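# Index the turntable one hole clockwise using the plunger

## Task

Advance the turntable by exactly one hole in the clockwise direction as viewed from above. The plunger's pin must end seated all the way down in the new hole. The fixture must remain upright on the deck, and neither gripper may be touching it at the end.

## Robot and tools

Robot: two arms, left_arm and right_arm, each with six revolute joints and a parallel two-finger gripper. left_arm's base sits near scene (+0.025, +0.326, +0.031) m and right_arm's near (-0.004, -0.268, +0.031) m. Both face +x and are turned only slightly about z. A two-camera stand is fixed behind them.

Frames: the scene frame has its origin at table height, halfway between the nominal bases. +z is up, +x points out over the table, and left_arm is on the +y side. Image left and right do not follow the arm names. Each arm reports its own hand pose (end_effector_position in metres, end_effector_quat_wxyz), velocities, targets and wrist-camera pose in its own base frame. The table and the fixed cameras use the scene frame. Printed hand poses can be off by a few centimetres, more at long reach. end_effector_position is the point between the finger pads, about 1 cm behind the tips. The fingers point along the gripper's +z and close along its y.

Row layout: every commanded row is one flat list of 14 numbers covering both arms, even when only one moves. The first 7 are left_arm and the last 7 are right_arm. Each 7 is in this order: waist, shoulder, elbow, wrist roll, wrist yaw, wrist pitch, then opening. The joint values are absolute target angles in radians, the same numbers that Joint positions prints, not offsets. Ranges: waist -2.618 to 3.054, shoulder 0.000 to 3.142, elbow 0.000 to 3.142, wrist roll -2.094 to 2.094, wrist yaw -1.571 to 1.571, wrist pitch -1.571 to 1.571. A call is rejected if a target goes more than 0.059 rad beyond a range end and further out than the joint currently is. Real ends can differ from these by up to 0.059 rad, and a target past the real end is clipped. The result then may print "joint sent to its limit". Opening is an absolute command from -1 (closed) to +1 (fully open). To leave a gripper unchanged, repeat its current command, because 0 means half open.

Tools:
- execute_actions(actions, cameras): actions is a list of up to 15 actions. Each action is a list of up to 15 rows, one row per 1/30 s step. A short action repeats its final row until all 15 steps are used. An empty actions list returns the state plus all camera images. cameras takes names, ["all"], or []. An unknown name invalidates the call.
- move(target, speed, blend, opening_speed, grip_force, blocking, cameras): target is one 14-number row or a list of up to 15 rows. Joints travel in step along interpolated paths, so grippers trace curves. Nothing is avoided, including the other arm. A move takes at least 0.5 s and at most 10 s. speed is in rad/s for whichever joint has furthest to go, 0.01 to 12.57, default 0.5. It can be one value or one per target. blend, in rad, rounds the corners of intermediate targets; 0 means stop at each one. opening_speed sets how fast the opening changes, in units per second, minimum 0.2. grip_force is the per-pad force limit in N, 10 to 50. It can be one value or one per arm, and it persists. Lower values close slowly. blocking=false returns after about 0.5 s while the move keeps running, and a new move replaces it. The result adds a move: line: done, off_target (at rest with a joint more than 0.035 rad from its target), moving, held or fault. It may also show limits=held.
- wait(seconds 0 to 10): the robot holds its last command, and a running move continues.
- stop(): brakes a running move.
- zoom_image(camera, region [x0,y0,x1,y1] in pixels, at most 504x504): gives a closer view of the latest image. camera is one of cam_head_left, cam_head_right, cam_left_wrist or cam_right_wrist, each 896x504.
- read_manual(section): returns licence text only.
- finished_scene(scene): ends the scene, and this cannot be undone. The goal must stay met with the robot away.

Result lines: Joint positions and Joint velocities give one block per arm in row order, with the finger-pad gap last (m; 0.094 when fully open). Joint targets shows where the joints are being driven now. To hold a joint still, resend that value. Tool commands shows the present opening commands. grip_measured uses the opening scale. With nothing held it can read up to about 2.5 mm wide, and when squeezing it reads a little narrower than the part. Joint torques are in the same order without the gripper. They include gravity, offsets and noise; positive means toward a larger angle. Joints 1 to 3 wrap sign at ±28 N m. "joint command not followed" means the clearance check altered some steps. Velocities may just say "within noise". A MOTOR HOT line means a motor is at 75 °C. At 90 °C that arm folds and stops working, and at 100 °C it goes limp. Holding loads, long reach and pushing toward unreachable poses all heat motors.

Motion notes: joint speed is capped, and each step's target stays within 0.339 rad (joints 1 to 3) or 2.2 rad (wrist) of the measured angle. Targets that would move a gripper more than 200 mm in one step are scaled back. Tiny changes may not start a joint. Above about 20 N of squeeze the grip jumps to the force limit, so use opening_speed and a lower grip_force on delicate parts. To release, command an opening well above grip_measured.

Avoid: dropping parts, releasing moving parts, slamming or hitting the fixture or table, and very hard pushes. Keep the arms from pressing on each other; a gripper closing on the other arm's fingers counts as such a press. Avoid loading a wrist-camera cable, and note that the cable touching a part counts as the hand touching it. Anything falling or left off the table fails the task. Any arm stop costs. Faster and smoother solutions are preferred.

Each tool is called by a JSON object that holds its "op" and its "data".

## Session

{"op": "execute_actions", "data": {"actions": []}}

Scene clock: 0.00 s.
left_arm: end_effector_position=(+0.3717, +0.0212, +0.1447) grip_measured=+1.000 end_effector_quat_wxyz=(+0.691, -0.046, +0.720, +0.036) | right_arm: end_effector_position=(+0.3662, -0.0549, +0.1339) grip_measured=+1.000 end_effector_quat_wxyz=(+0.671, +0.135, +0.726, -0.062)
Joint names: [waist, shoulder, elbow, wrist roll, wrist yaw, wrist pitch]
Joint positions: left_arm=[-0.002 1.545 0.182 -0.017 -0.116 1.321 0.094] | right_arm=[-0.036 1.532 0.189 0.115 0.24 1.248 0.094]
Joint velocities: within noise
Joint torques (N m): no reading
Heat: left arm: 30 °C; right arm: 31 °C.
Joint targets: left_arm=[-0.002 1.540 0.186 -0.017 -0.116 1.320] | right_arm=[-0.036 1.528 0.193 0.114 0.240 1.243]
Tool commands: left_gripper/opening=+1.0 right_gripper/opening=+1.0

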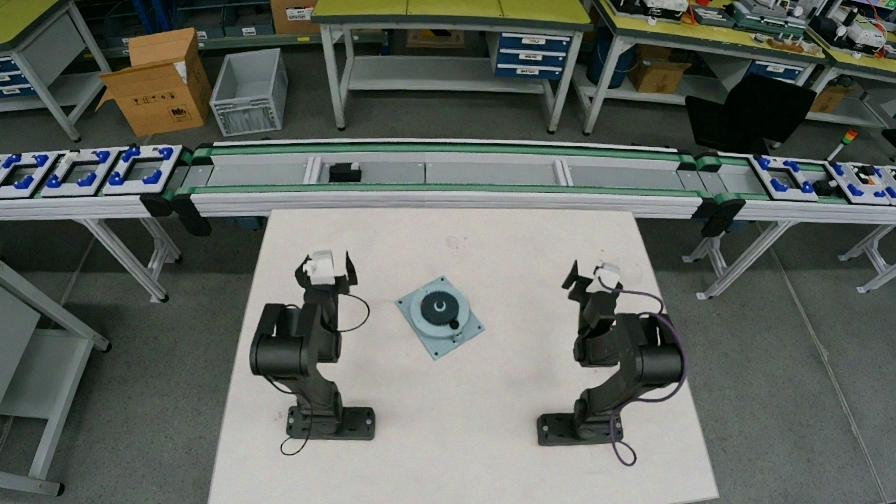

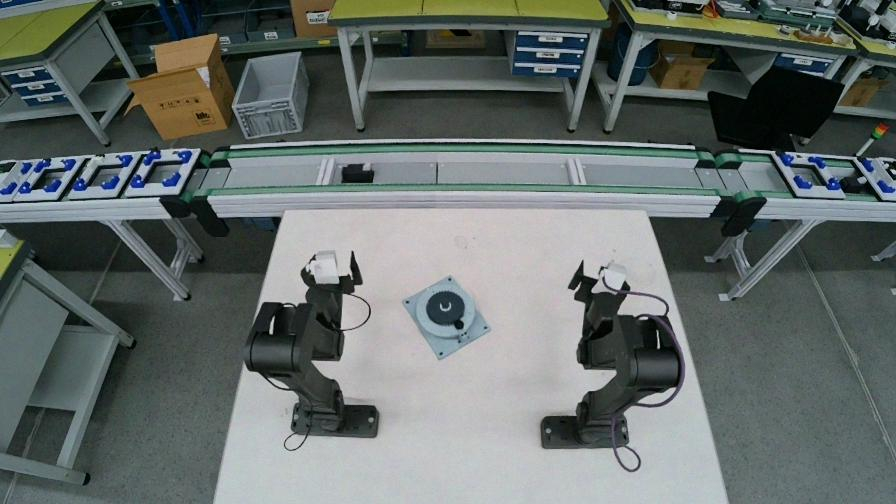

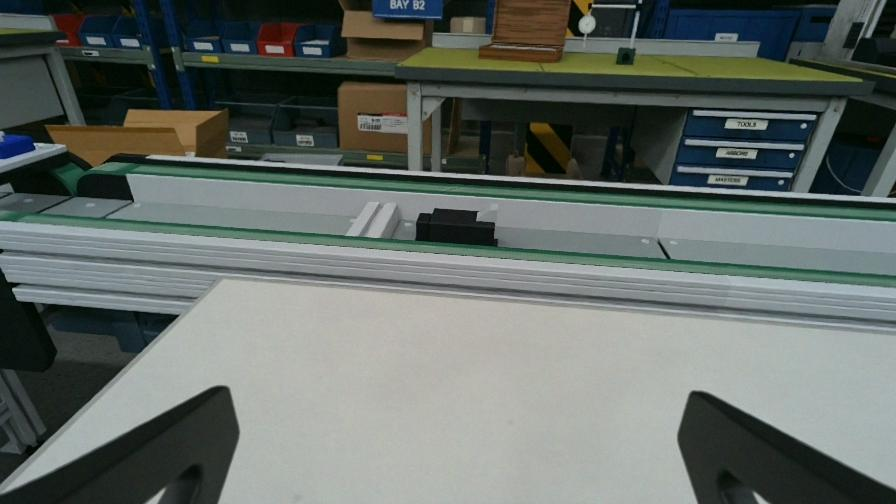

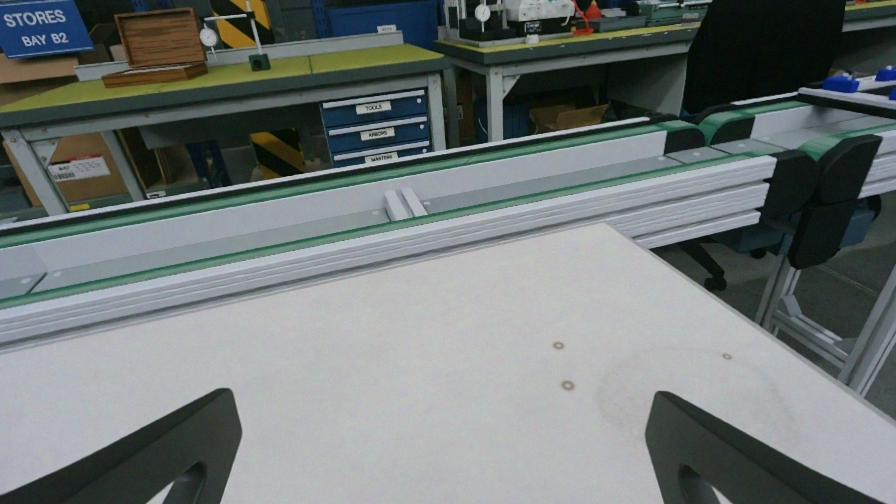

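{"op": "zoom_image", "data": {"camera": "cam_head_left", "region": [384, 264, 496, 368]}}

{"op": "zoom_image", "data": {"camera": "cam_head_right", "region": [390, 264, 502, 368]}}

Scaled by 4.500 from the camera's 896x504 image, which has a finer 1280x720 frame.

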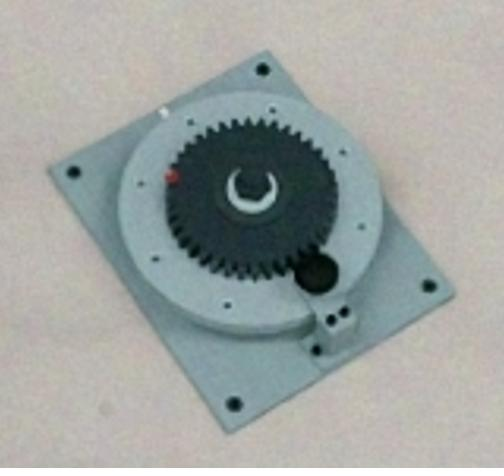

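Scaled by 4.500 from the camera's 896x504 image, which has a finer 1280x720 frame.

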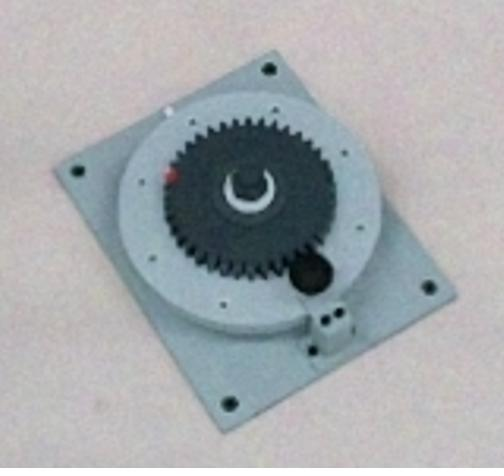

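{"op": "move", "data": {"target": [-0.76,2.0,1.98,0,0,-1.5,1,-0.036,1.528,0.193,0.114,0.24,1.243,1], "speed": 0.8, "cameras": ["all"]}}

Scene clock: 52.13 s.
left_arm: end_effector_position=(+0.2818, -0.2646, +0.1641) grip_measured=+1.000 end_effector_quat_wxyz=(+0.029, +0.365, +0.930, -0.009) | right_arm: end_effector_position=(+0.3662, -0.0549, +0.1339) grip_measured=+1.000 end_effector_quat_wxyz=(+0.671, +0.135, +0.726, -0.062)
Joint names: [waist, shoulder, elbow, wrist roll, wrist yaw, wrist pitch]
Joint positions: left_arm=[-0.759 1.98 1.953 -0.01 -0.006 -1.483 0.094] | right_arm=[-0.036 1.532 0.189 0.115 0.24 1.248 0.094]
Joint torques (N m): left_arm=[-0.14 -8.55 7.04 0.13 0.04 0.31] | right_arm=[-0.12 -4.52 6.16 0.02 0.01 1.72]
Heat: left arm: 32 °C; right arm: 33 °C.
Joint targets: left_arm=[-0.760 2.000 1.980 0.000 0.000 -1.500] | right_arm=[-0.036 1.528 0.193 0.114 0.240 1.243]
move: done

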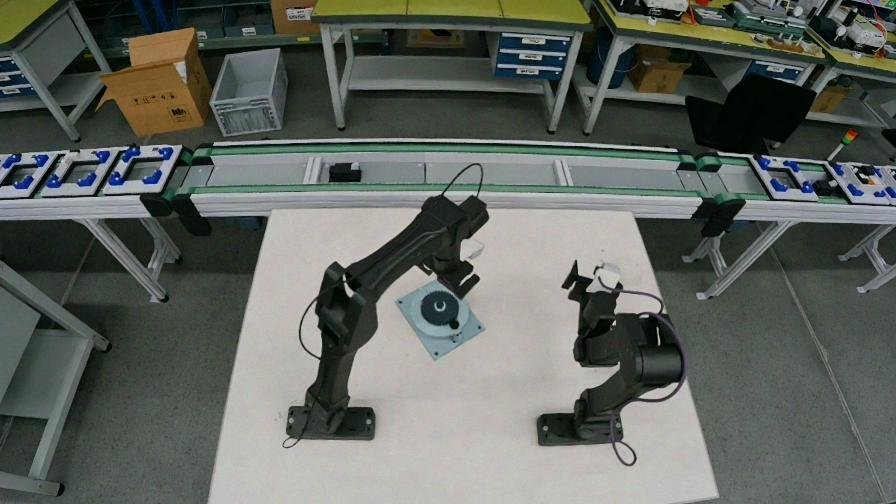

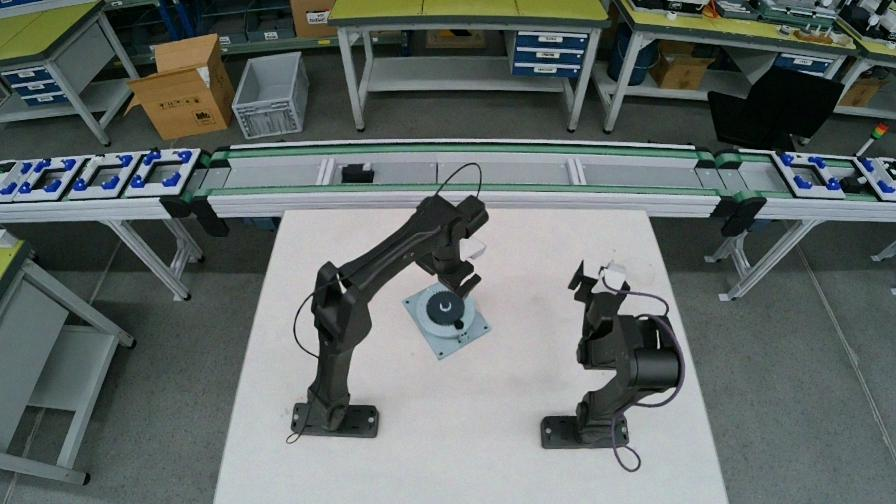

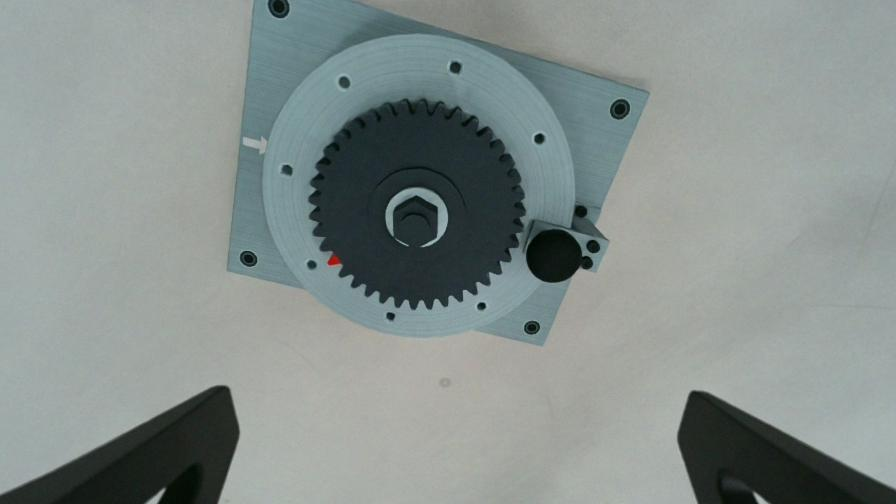

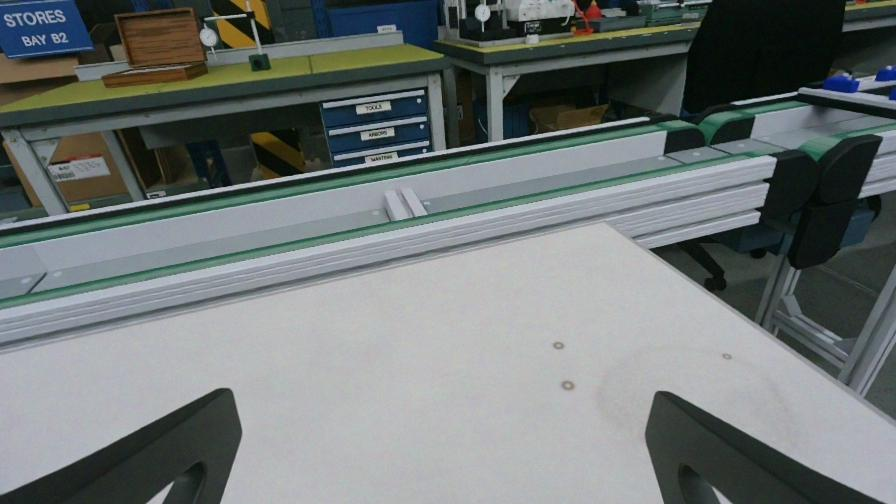

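{"op": "move", "data": {"target": [-0.76,2.0,1.98,0,0,-1.5,1,0.89,0.756,0.28,0,0,-0.124,0], "speed": 0.8, "cameras": ["cam_right_wrist","cam_head_left"]}}

{"op": "zoom_image", "data": {"camera": "cam_right_wrist", "region": [200, 0, 700, 400]}}

Scene clock: 117.17 s.
left_arm: end_effector_position=(+0.2817, -0.2644, +0.1641) grip_measured=+1.000 end_effector_quat_wxyz=(+0.029, +0.365, +0.930, -0.009) | right_arm: end_effector_position=(+0.1761, +0.2121, +0.0863) grip_measured=+0.002 end_effector_quat_wxyz=(+0.412, -0.374, +0.809, +0.191)
Joint names: [waist, shoulder, elbow, wrist roll, wrist yaw, wrist pitch]
Joint positions: left_arm=[-0.759 1.98 1.953 -0.01 -0.006 -1.484 0.094] | right_arm=[0.882 0.768 0.254 0.01 0.012 -0.114 0.047]
Joint torques (N m): left_arm=[-0.13 -8.54 7.01 0.13 0.05 0.34] | right_arm=[0.75 -1.33 11.56 -0.1 -0.13 1.49]
Heat: left arm: 34 °C; right arm: 35 °C.
Joint targets: left_arm=[-0.760 2.000 1.980 0.000 0.000 -1.500] | right_arm=[0.890 0.756 0.280 0.000 0.000 -0.124]
move: done
Images, in order (width x height): cam_head_left 896x504, cam_right_wrist 896x504.

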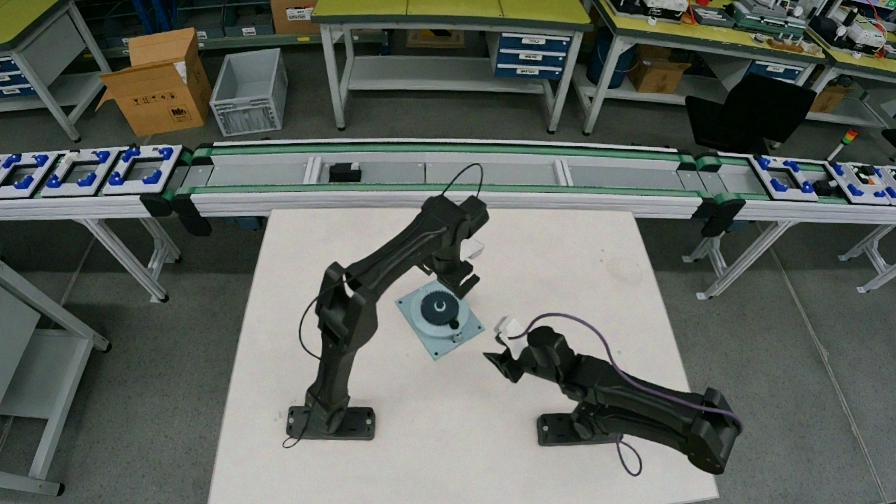

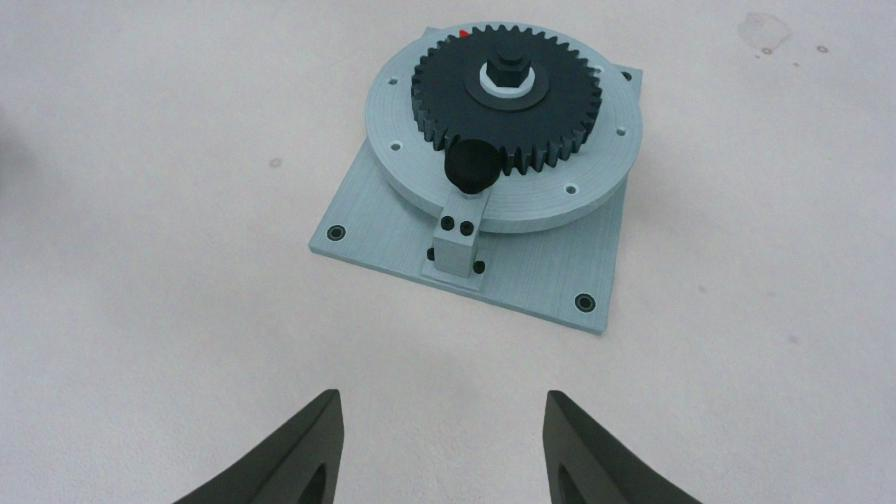

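Scaled by 1.008 from the camera's 896x504 image, which has a finer 1280x720 frame.

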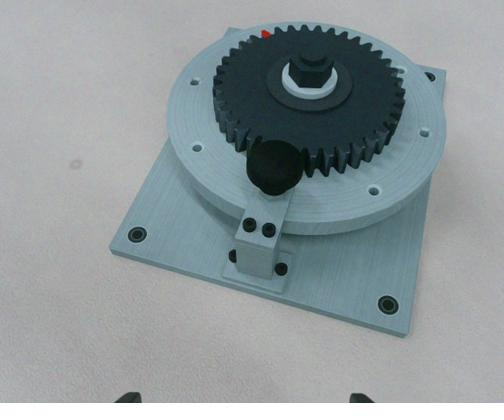

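{"op": "move", "data": {"target": [-0.723,2.063,1.734,0,0,-1.25,0.0,0.856,1.261,0.452,0,0,0.137,0.3], "speed": 0.6, "cameras": ["all"]}}

{"op": "zoom_image", "data": {"camera": "cam_left_wrist", "region": [200, 100, 700, 500]}}

{"op": "zoom_image", "data": {"camera": "cam_right_wrist", "region": [200, 100, 700, 500]}}

Scene clock: 169.77 s.
left_arm: end_effector_position=(+0.2939, -0.2602, +0.0871) grip_measured=+0.002 end_effector_quat_wxyz=(+0.001, +0.352, +0.936, +0.003) | right_arm: end_effector_position=(+0.2206, +0.2571, +0.0673) grip_measured=+0.298 end_effector_quat_wxyz=(+0.382, -0.374, +0.827, +0.173)
Joint names: [waist, shoulder, elbow, wrist roll, wrist yaw, wrist pitch]
Joint positions: left_arm=[-0.73 2.047 1.745 -0.01 -0.006 -1.269 0.047] | right_arm=[0.865 1.255 0.427 0.009 0.011 0.123 0.061]
Joint torques (N m): left_arm=[0.49 -9.59 4.1 0.13 0.05 0.61] | right_arm=[-0.92 -3.03 10.43 -0.07 -0.13 1.63]
Heat: left arm: 34 °C; right arm: 35 °C.
Joint targets: left_arm=[-0.723 2.063 1.734 0.000 0.000 -1.250] | right_arm=[0.856 1.261 0.452 0.000 0.000 0.137]
move: done

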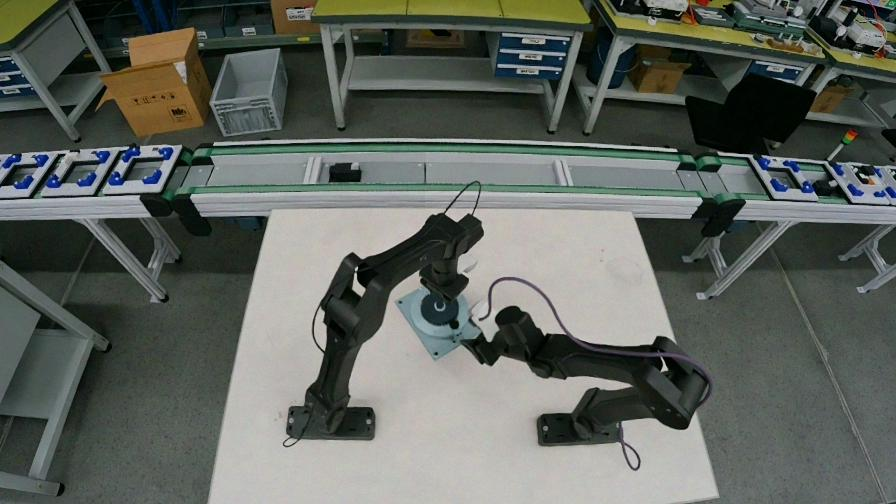

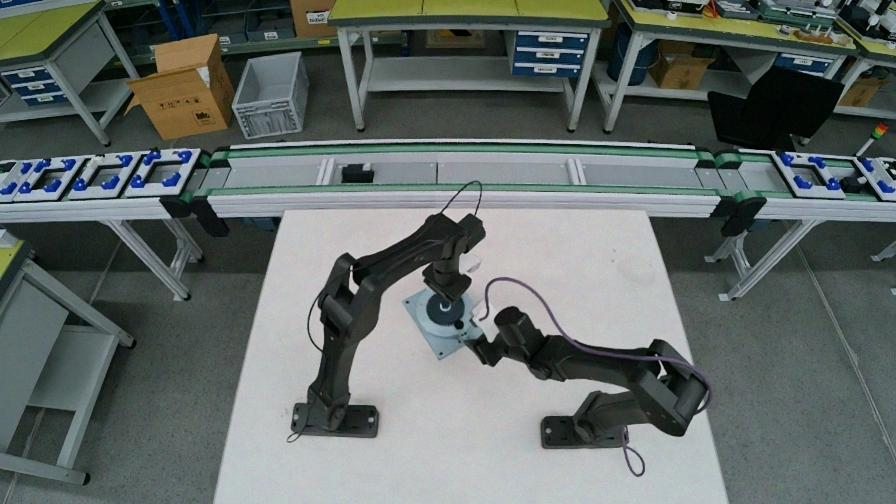

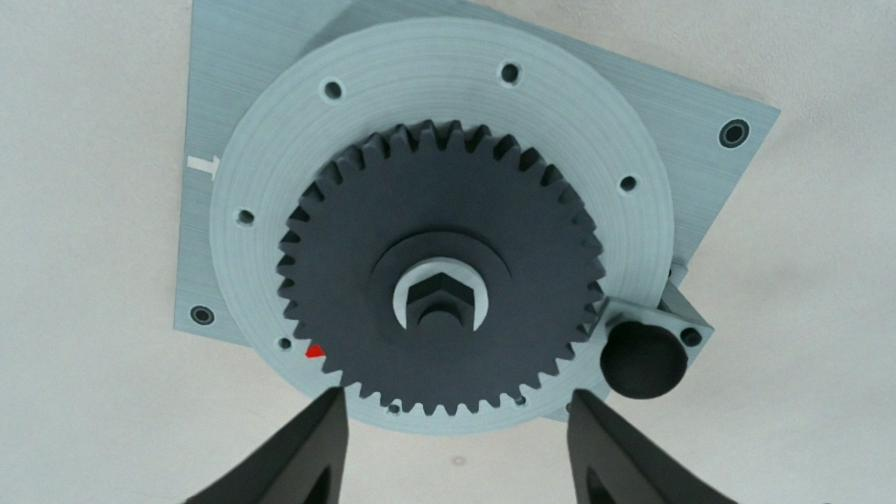

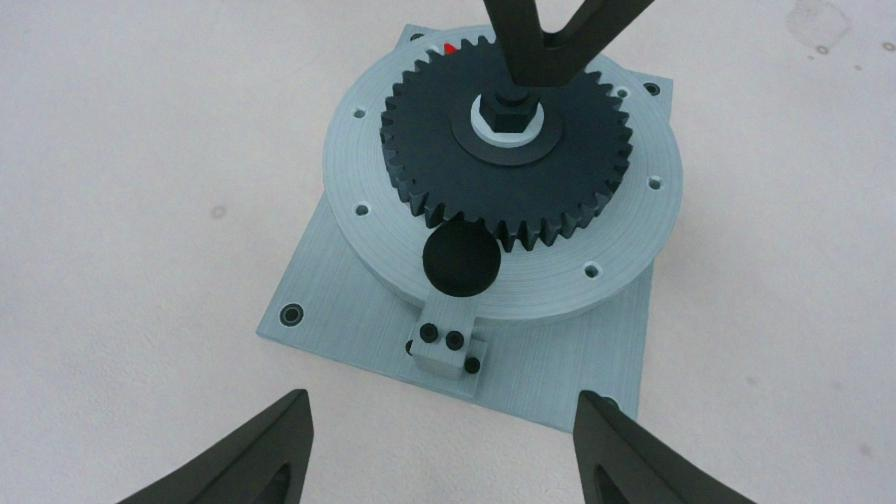

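Scaled by 1.008 from the camera's 896x504 image, which has a finer 1280x720 frame.

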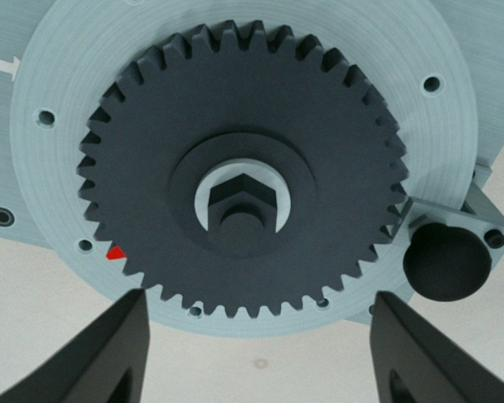

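Scaled by 1.008 from the camera's 896x504 image, which has a finer 1280x720 frame.

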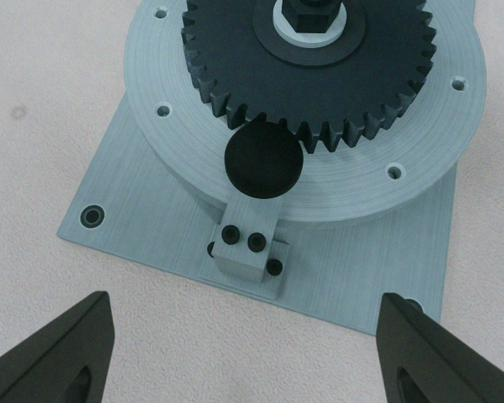

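{"op": "move", "data": {"target": [-0.713,2.063,1.734,-1.037,0,-1.25,0.0,0.8435,1.553,0.136,0,0,1.05,0.3], "speed": 0.6, "cameras": ["all"]}}

Scene clock: 207.07 s.
left_arm: end_effector_position=(+0.2966, -0.2584, +0.0870) grip_measured=+0.002 end_effector_quat_wxyz=(+0.002, -0.152, +0.988, -0.001) | right_arm: end_effector_position=(+0.2296, +0.2614, +0.0629) grip_measured=+0.298 end_effector_quat_wxyz=(+0.519, -0.335, +0.751, +0.233)
Joint names: [waist, shoulder, elbow, wrist roll, wrist yaw, wrist pitch]
Joint positions: left_arm=[-0.72 2.047 1.745 -1.026 -0.002 -1.265 0.047] | right_arm=[0.852 1.542 0.143 0.007 0.009 1.039 0.061]
Joint torques (N m): left_arm=[0.59 -9.59 4.12 -0.12 0.02 0.59] | right_arm=[-0.94 -3.15 4.77 -0.06 -0.1 1.84]
Heat: left arm: 34 °C; right arm: 35 °C.
Joint targets: left_arm=[-0.713 2.063 1.734 -1.037 0.000 -1.250] | right_arm=[0.843 1.553 0.136 0.000 0.000 1.050]
move: done

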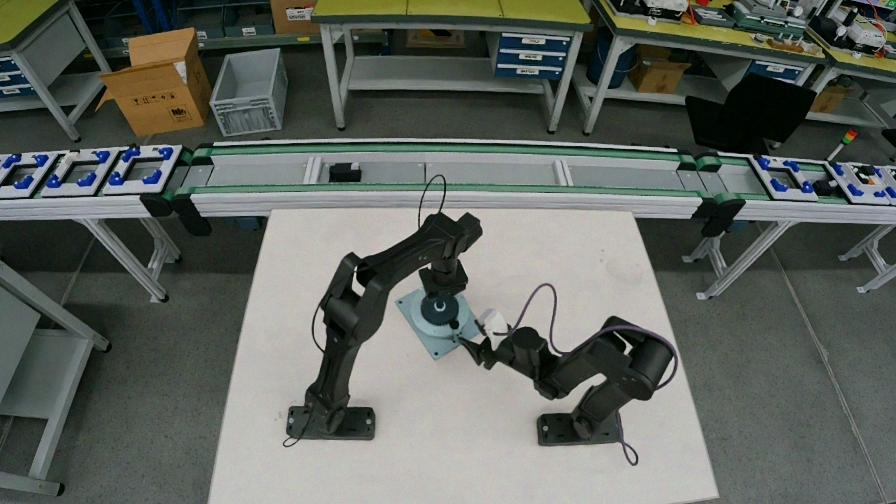

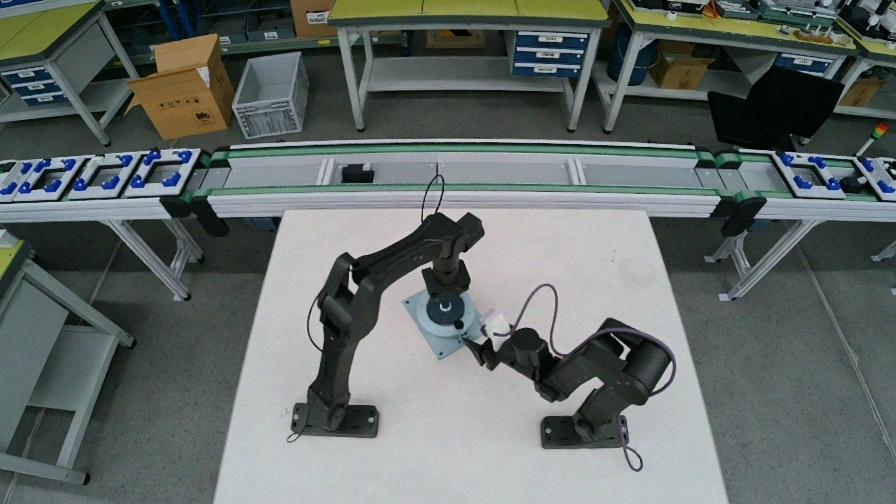

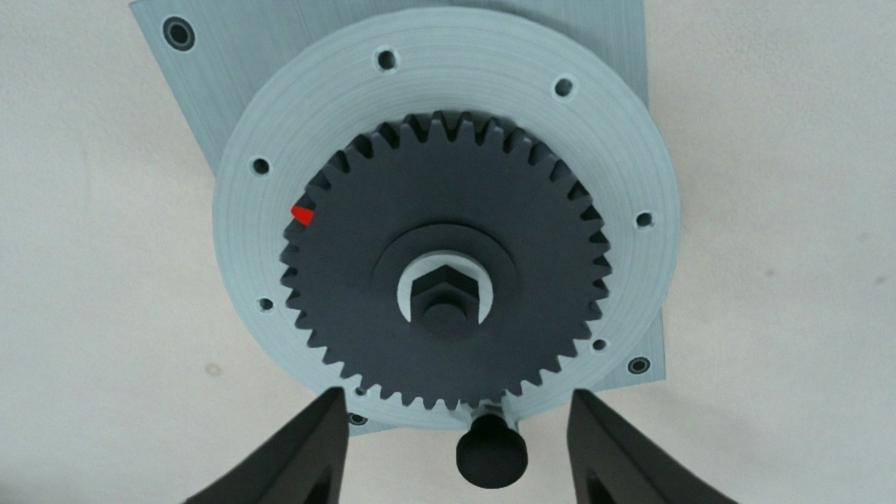

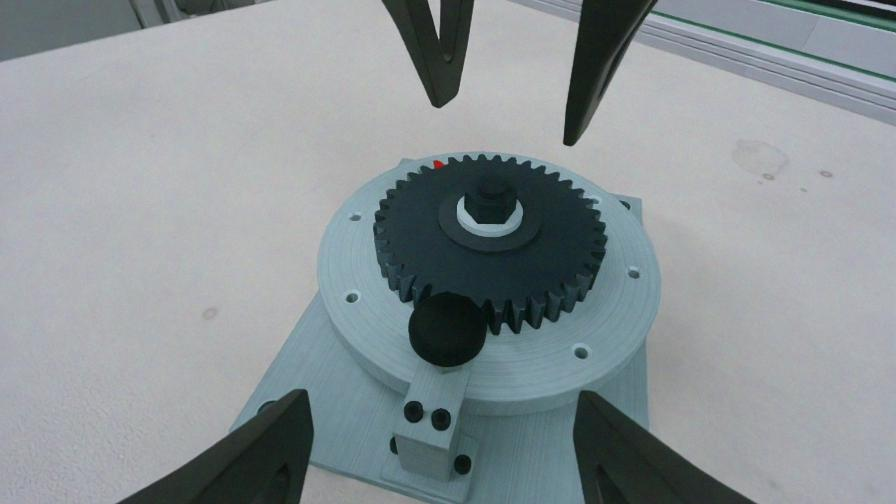

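{"op": "move", "data": {"target": [-0.710,2.084,1.585,-1.037,0,-1.083,0.0,0.8435,1.895,0.308,0,0,1.185,0.3], "speed": 0.2, "cameras": ["all"]}}

Scene clock: 231.27 s.
left_arm: end_effector_position=(+0.2965, -0.2566, +0.0445) grip_measured=+0.002 end_effector_quat_wxyz=(+0.003, -0.154, +0.988, -0.002) | right_arm: end_effector_position=(+0.2555, +0.2912, +0.0253) grip_measured=+0.298 end_effector_quat_wxyz=(+0.501, -0.341, +0.763, +0.225)
Joint names: [waist, shoulder, elbow, wrist roll, wrist yaw, wrist pitch]
Joint positions: left_arm=[-0.717 2.063 1.598 -1.026 -0.001 -1.099 0.047] | right_arm=[0.852 1.877 0.297 0.007 0.009 1.173 0.061]
Joint torques (N m): left_arm=[0.51 -9.18 3.85 -0.11 0.01 0.61] | right_arm=[-0.91 -4.79 5.19 -0.05 -0.11 1.82]
Heat: left arm: 34 °C; right arm: 35 °C.
Joint targets: left_arm=[-0.710 2.084 1.585 -1.037 0.000 -1.083] | right_arm=[0.843 1.895 0.308 0.000 0.000 1.185]
move: done

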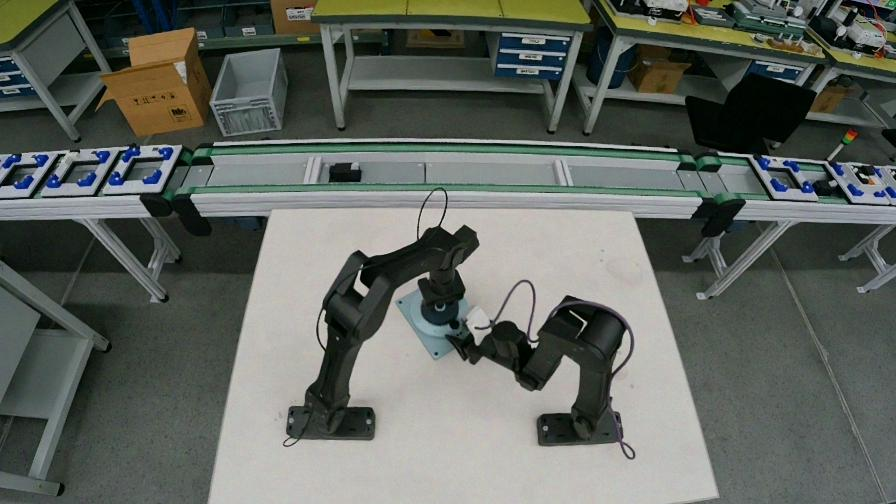

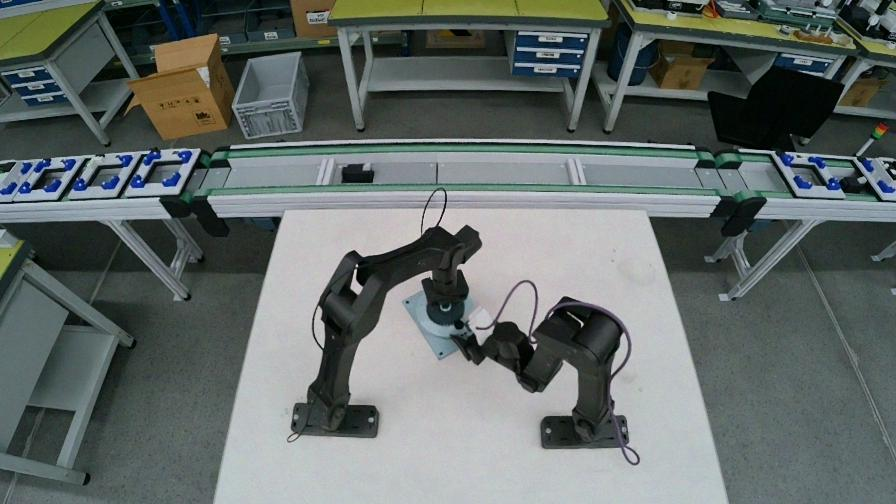

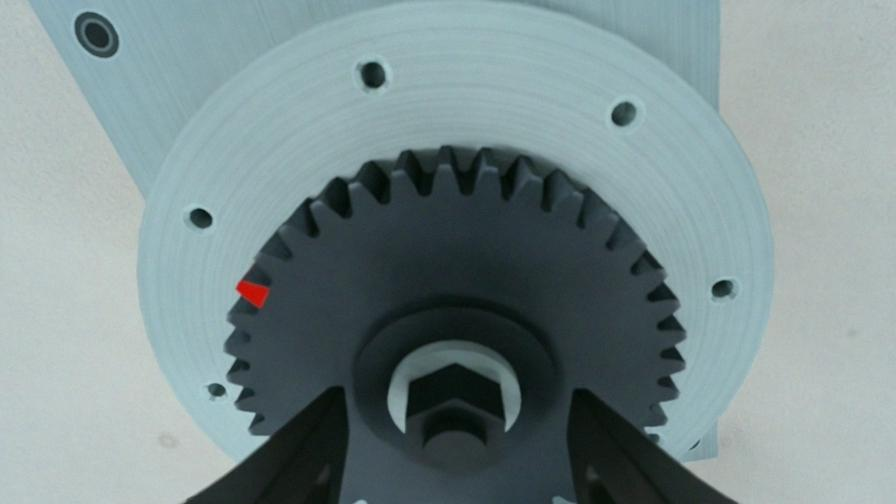

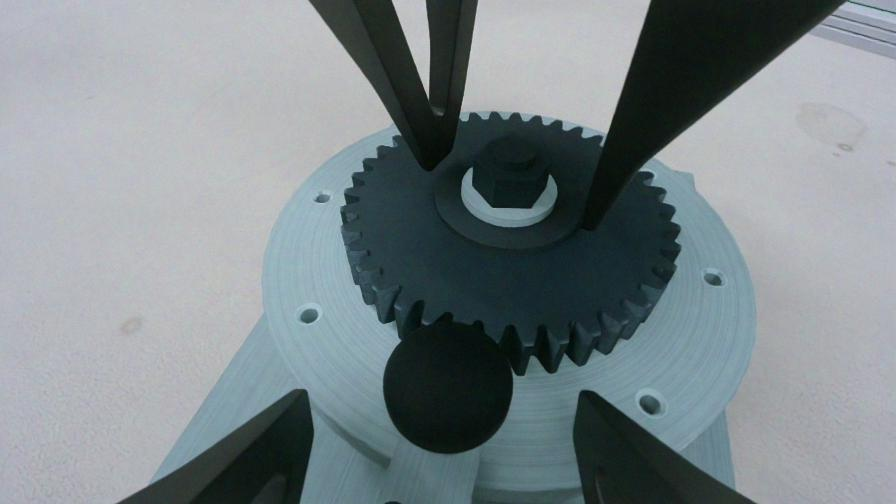

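{"op": "move", "data": {"target": [-0.710,2.084,1.585,-1.037,0,-1.083,-0.68,0.8435,1.846,0.322,0,0,1.122,0.0], "speed": 0.2, "opening_speed": 0.4, "cameras": ["cam_left_wrist","cam_right_wrist"]}}

Scene clock: 253.23 s.
left_arm: end_effector_position=(+0.2964, -0.2566, +0.0445) grip_measured=-0.618 end_effector_quat_wxyz=(+0.003, -0.154, +0.988, -0.002) | right_arm: end_effector_position=(+0.2570, +0.2929, +0.0253) grip_measured=+0.002 end_effector_quat_wxyz=(+0.498, -0.342, +0.765, +0.224)
Joint names: [waist, shoulder, elbow, wrist roll, wrist yaw, wrist pitch]
Joint positions: left_arm=[-0.717 2.063 1.598 -1.026 -0.001 -1.099 0.018] | right_arm=[0.852 1.869 0.31 0.007 0.009 1.143 0.047]
Joint torques (N m): left_arm=[0.51 -9.16 3.85 -0.11 0.01 0.62] | right_arm=[-0.94 -8.03 5.46 -0.04 -0.11 1.53]
Heat: left arm: 34 °C; right arm: 36 °C.
Joint targets: left_arm=[-0.710 2.084 1.585 -1.037 0.000 -1.083] | right_arm=[0.843 1.846 0.322 0.000 0.000 1.122]
move: done
Images, in order (width x height): cam_left_wrist 896x504, cam_right_wrist 896x504.

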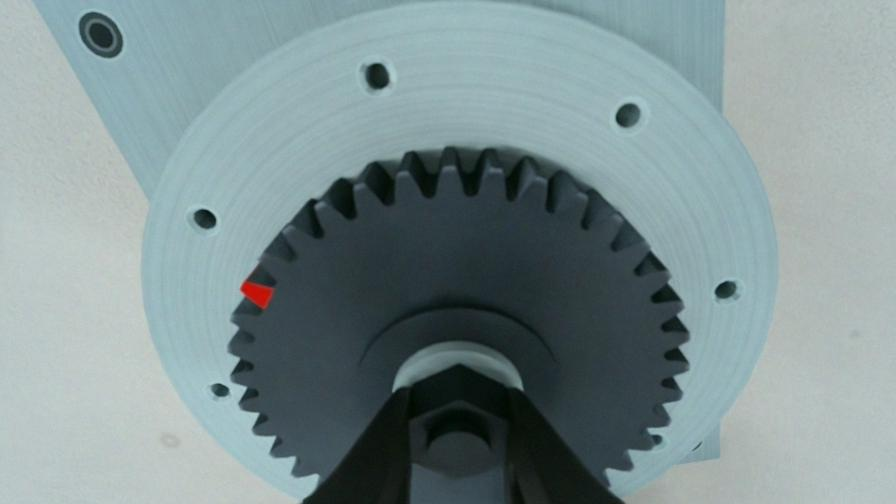

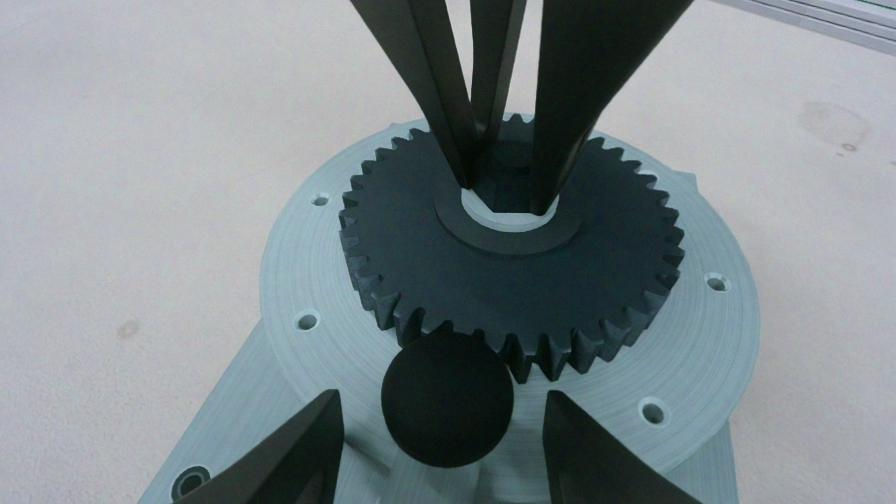

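{"op": "move", "data": {"target": [-0.710,2.084,1.585,-1.037,0,-1.083,-0.68,0.8435,1.818,0.317,0,0,1.116,-0.2], "speed": 0.2, "opening_speed": 0.4, "cameras": ["cam_right_wrist"]}}

Scene clock: 264.93 s.
left_arm: end_effector_position=(+0.2964, -0.2566, +0.0445) grip_measured=-0.619 end_effector_quat_wxyz=(+0.003, -0.154, +0.988, -0.002) | right_arm: end_effector_position=(+0.2576, +0.2936, +0.0317) grip_measured=-0.198 end_effector_quat_wxyz=(+0.502, -0.340, +0.762, +0.226)
Joint names: [waist, shoulder, elbow, wrist roll, wrist yaw, wrist pitch]
Joint positions: left_arm=[-0.717 2.063 1.598 -1.026 -0.001 -1.099 0.018] | right_arm=[0.852 1.842 0.31 0.007 0.009 1.128 0.038]
Joint torques (N m): left_arm=[0.54 -9.16 3.88 -0.1 0.02 0.61] | right_arm=[-0.94 -8.05 5.15 -0.05 -0.12 1.61]
Heat: left arm: 34 °C; right arm: 36 °C.
Joint targets: left_arm=[-0.710 2.084 1.585 -1.037 0.000 -1.083] | right_arm=[0.843 1.818 0.317 0.000 0.000 1.116]
move: done
Images, in order (width x height): cam_right_wrist 896x504.

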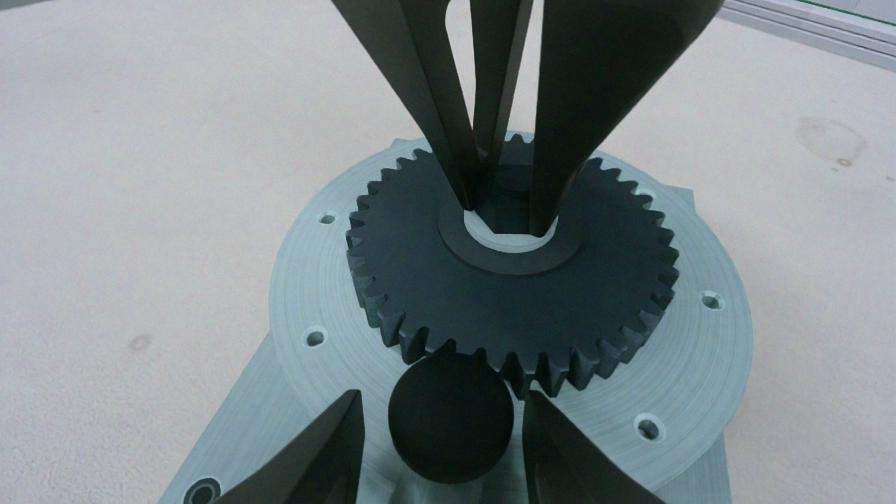

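{"op": "move", "data": {"target": [-0.710,2.084,1.585,-1.037,0,-1.083,-0.68,0.838,1.818,0.317,0,0,1.116,-0.65], "speed": 0.2, "opening_speed": 0.3, "cameras": ["cam_right_wrist"]}}

Scene clock: 275.43 s.
left_arm: end_effector_position=(+0.2964, -0.2566, +0.0445) grip_measured=-0.619 end_effector_quat_wxyz=(+0.003, -0.154, +0.988, -0.002) | right_arm: end_effector_position=(+0.2587, +0.2926, +0.0315) grip_measured=-0.479 end_effector_quat_wxyz=(+0.502, -0.339, +0.763, +0.226)
Joint names: [waist, shoulder, elbow, wrist roll, wrist yaw, wrist pitch]
Joint positions: left_arm=[-0.717 2.063 1.598 -1.026 -0.001 -1.099 0.018] | right_arm=[0.846 1.842 0.31 0.007 0.005 1.127 0.024]
Joint torques (N m): left_arm=[0.5 -9.17 3.82 -0.11 0.01 0.61] | right_arm=[-0.85 -8.02 5.18 -0.04 -0.06 1.61]
Heat: left arm: 35 °C; right arm: 36 °C.
Joint targets: left_arm=[-0.710 2.084 1.585 -1.037 0.000 -1.083] | right_arm=[0.838 1.818 0.317 0.000 0.000 1.116]
move: done
Images, in order (width x height): cam_right_wrist 896x504.

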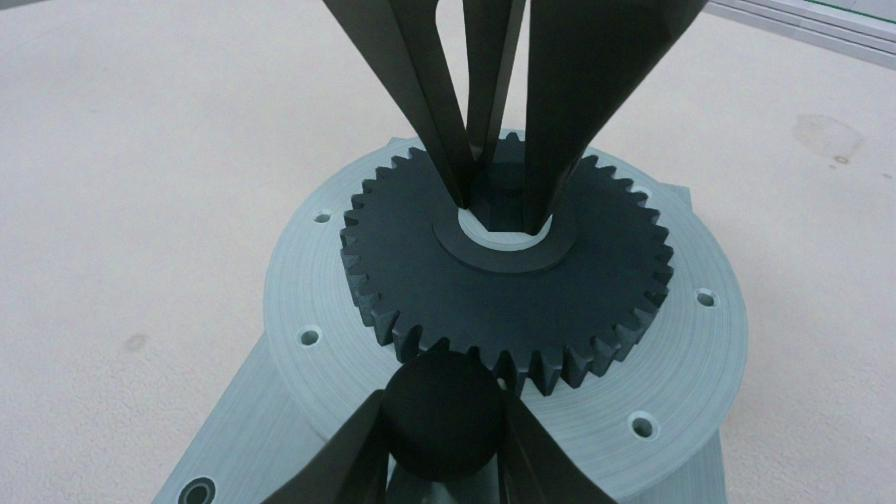

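{"op": "move", "data": {"target": [-0.710,2.084,1.585,-1.037,0,-1.083,-0.68,0.838,1.786,0.317,0,0,1.116,-0.65], "speed": 0.1, "cameras": ["cam_right_wrist","cam_left_wrist"]}}

Scene clock: 283.03 s.
left_arm: end_effector_position=(+0.2964, -0.2566, +0.0445) grip_measured=-0.619 end_effector_quat_wxyz=(+0.003, -0.154, +0.988, -0.002) | right_arm: end_effector_position=(+0.2586, +0.2925, +0.0322) grip_measured=-0.479 end_effector_quat_wxyz=(+0.498, -0.340, +0.765, +0.224)
Joint names: [waist, shoulder, elbow, wrist roll, wrist yaw, wrist pitch]
Joint positions: left_arm=[-0.717 2.063 1.598 -1.026 -0.001 -1.099 0.018] | right_arm=[0.846 1.825 0.314 0.007 0.005 1.097 0.024]
Joint torques (N m): left_arm=[0.5 -9.14 3.84 -0.11 0.01 0.61] | right_arm=[-0.9 -9.24 4.93 -0.05 -0.06 1.9]
Heat: left arm: 35 °C; right arm: 36 °C.
Joint targets: left_arm=[-0.710 2.084 1.585 -1.037 0.000 -1.083] | right_arm=[0.838 1.786 0.317 0.000 0.000 1.116]
move: off_target (right_arm); right_arm: the shoulder is farthest, 0.039 rad from its target
Images, in order (width x height): cam_left_wrist 896x504, cam_right_wrist 896x504.

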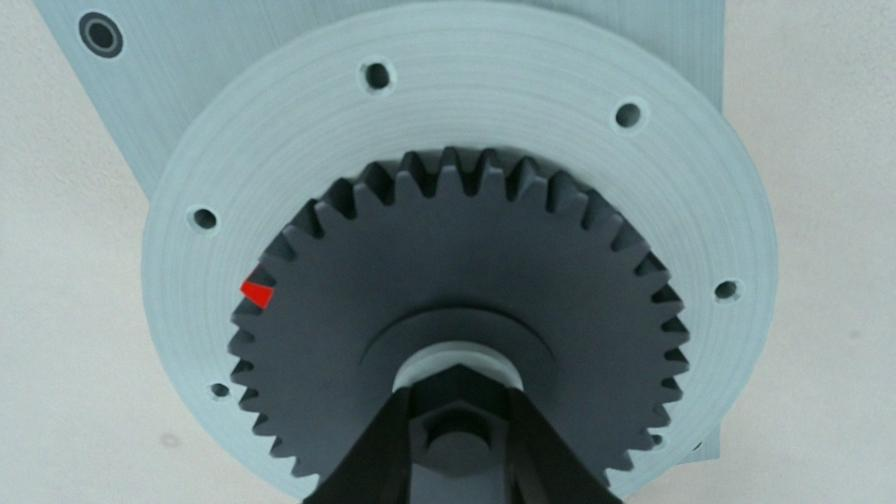

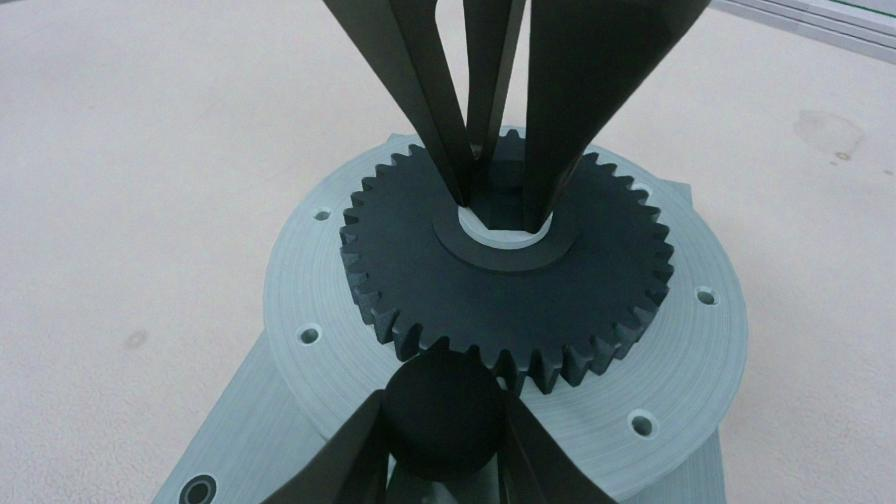

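{"op": "move", "data": {"target": [-0.710,2.084,1.585,-1.037,0,-1.083,-0.68,0.838,1.755,0.317,0,0,1.135,-0.75], "speed": 0.1, "cameras": ["cam_right_wrist"]}}

Scene clock: 288.43 s.
left_arm: end_effector_position=(+0.2963, -0.2567, +0.0445) grip_measured=-0.619 end_effector_quat_wxyz=(+0.002, -0.155, +0.988, -0.002) | right_arm: end_effector_position=(+0.2581, +0.2919, +0.0328) grip_measured=-0.479 end_effector_quat_wxyz=(+0.495, -0.341, +0.767, +0.223)
Joint names: [waist, shoulder, elbow, wrist roll, wrist yaw, wrist pitch]
Joint positions: left_arm=[-0.717 2.063 1.598 -1.027 0 -1.099 0.018] | right_arm=[0.846 1.808 0.316 0.007 0.005 1.07 0.024]
Joint torques (N m): left_arm=[0.53 -9.16 3.84 -0.11 0 0.61] | right_arm=[-0.84 -10.24 4.83 -0.05 -0.06 2.3]
Heat: left arm: 35 °C; right arm: 37 °C.
Joint targets: left_arm=[-0.710 2.084 1.585 -1.037 0.000 -1.083] | right_arm=[0.838 1.755 0.317 0.000 0.000 1.135]
move: off_target (right_arm); right_arm: the wrist pitch is farthest, 0.065 rad from its target
Images, in order (width x height): cam_right_wrist 896x504.

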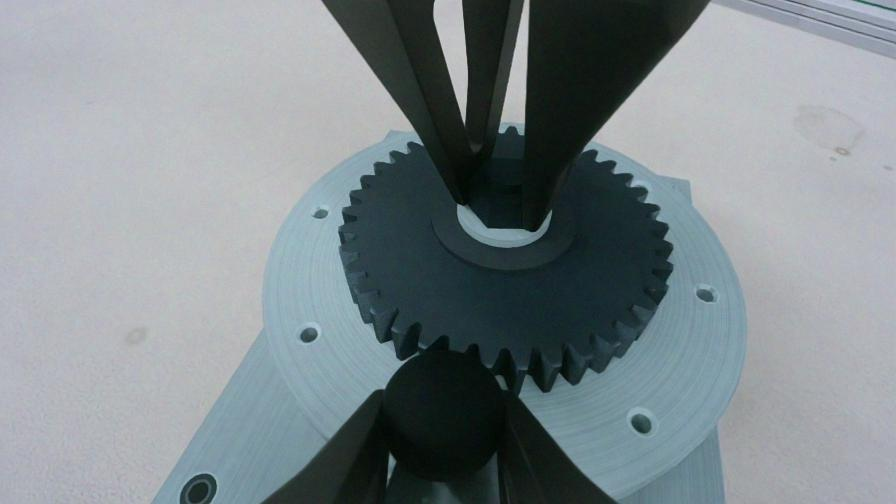

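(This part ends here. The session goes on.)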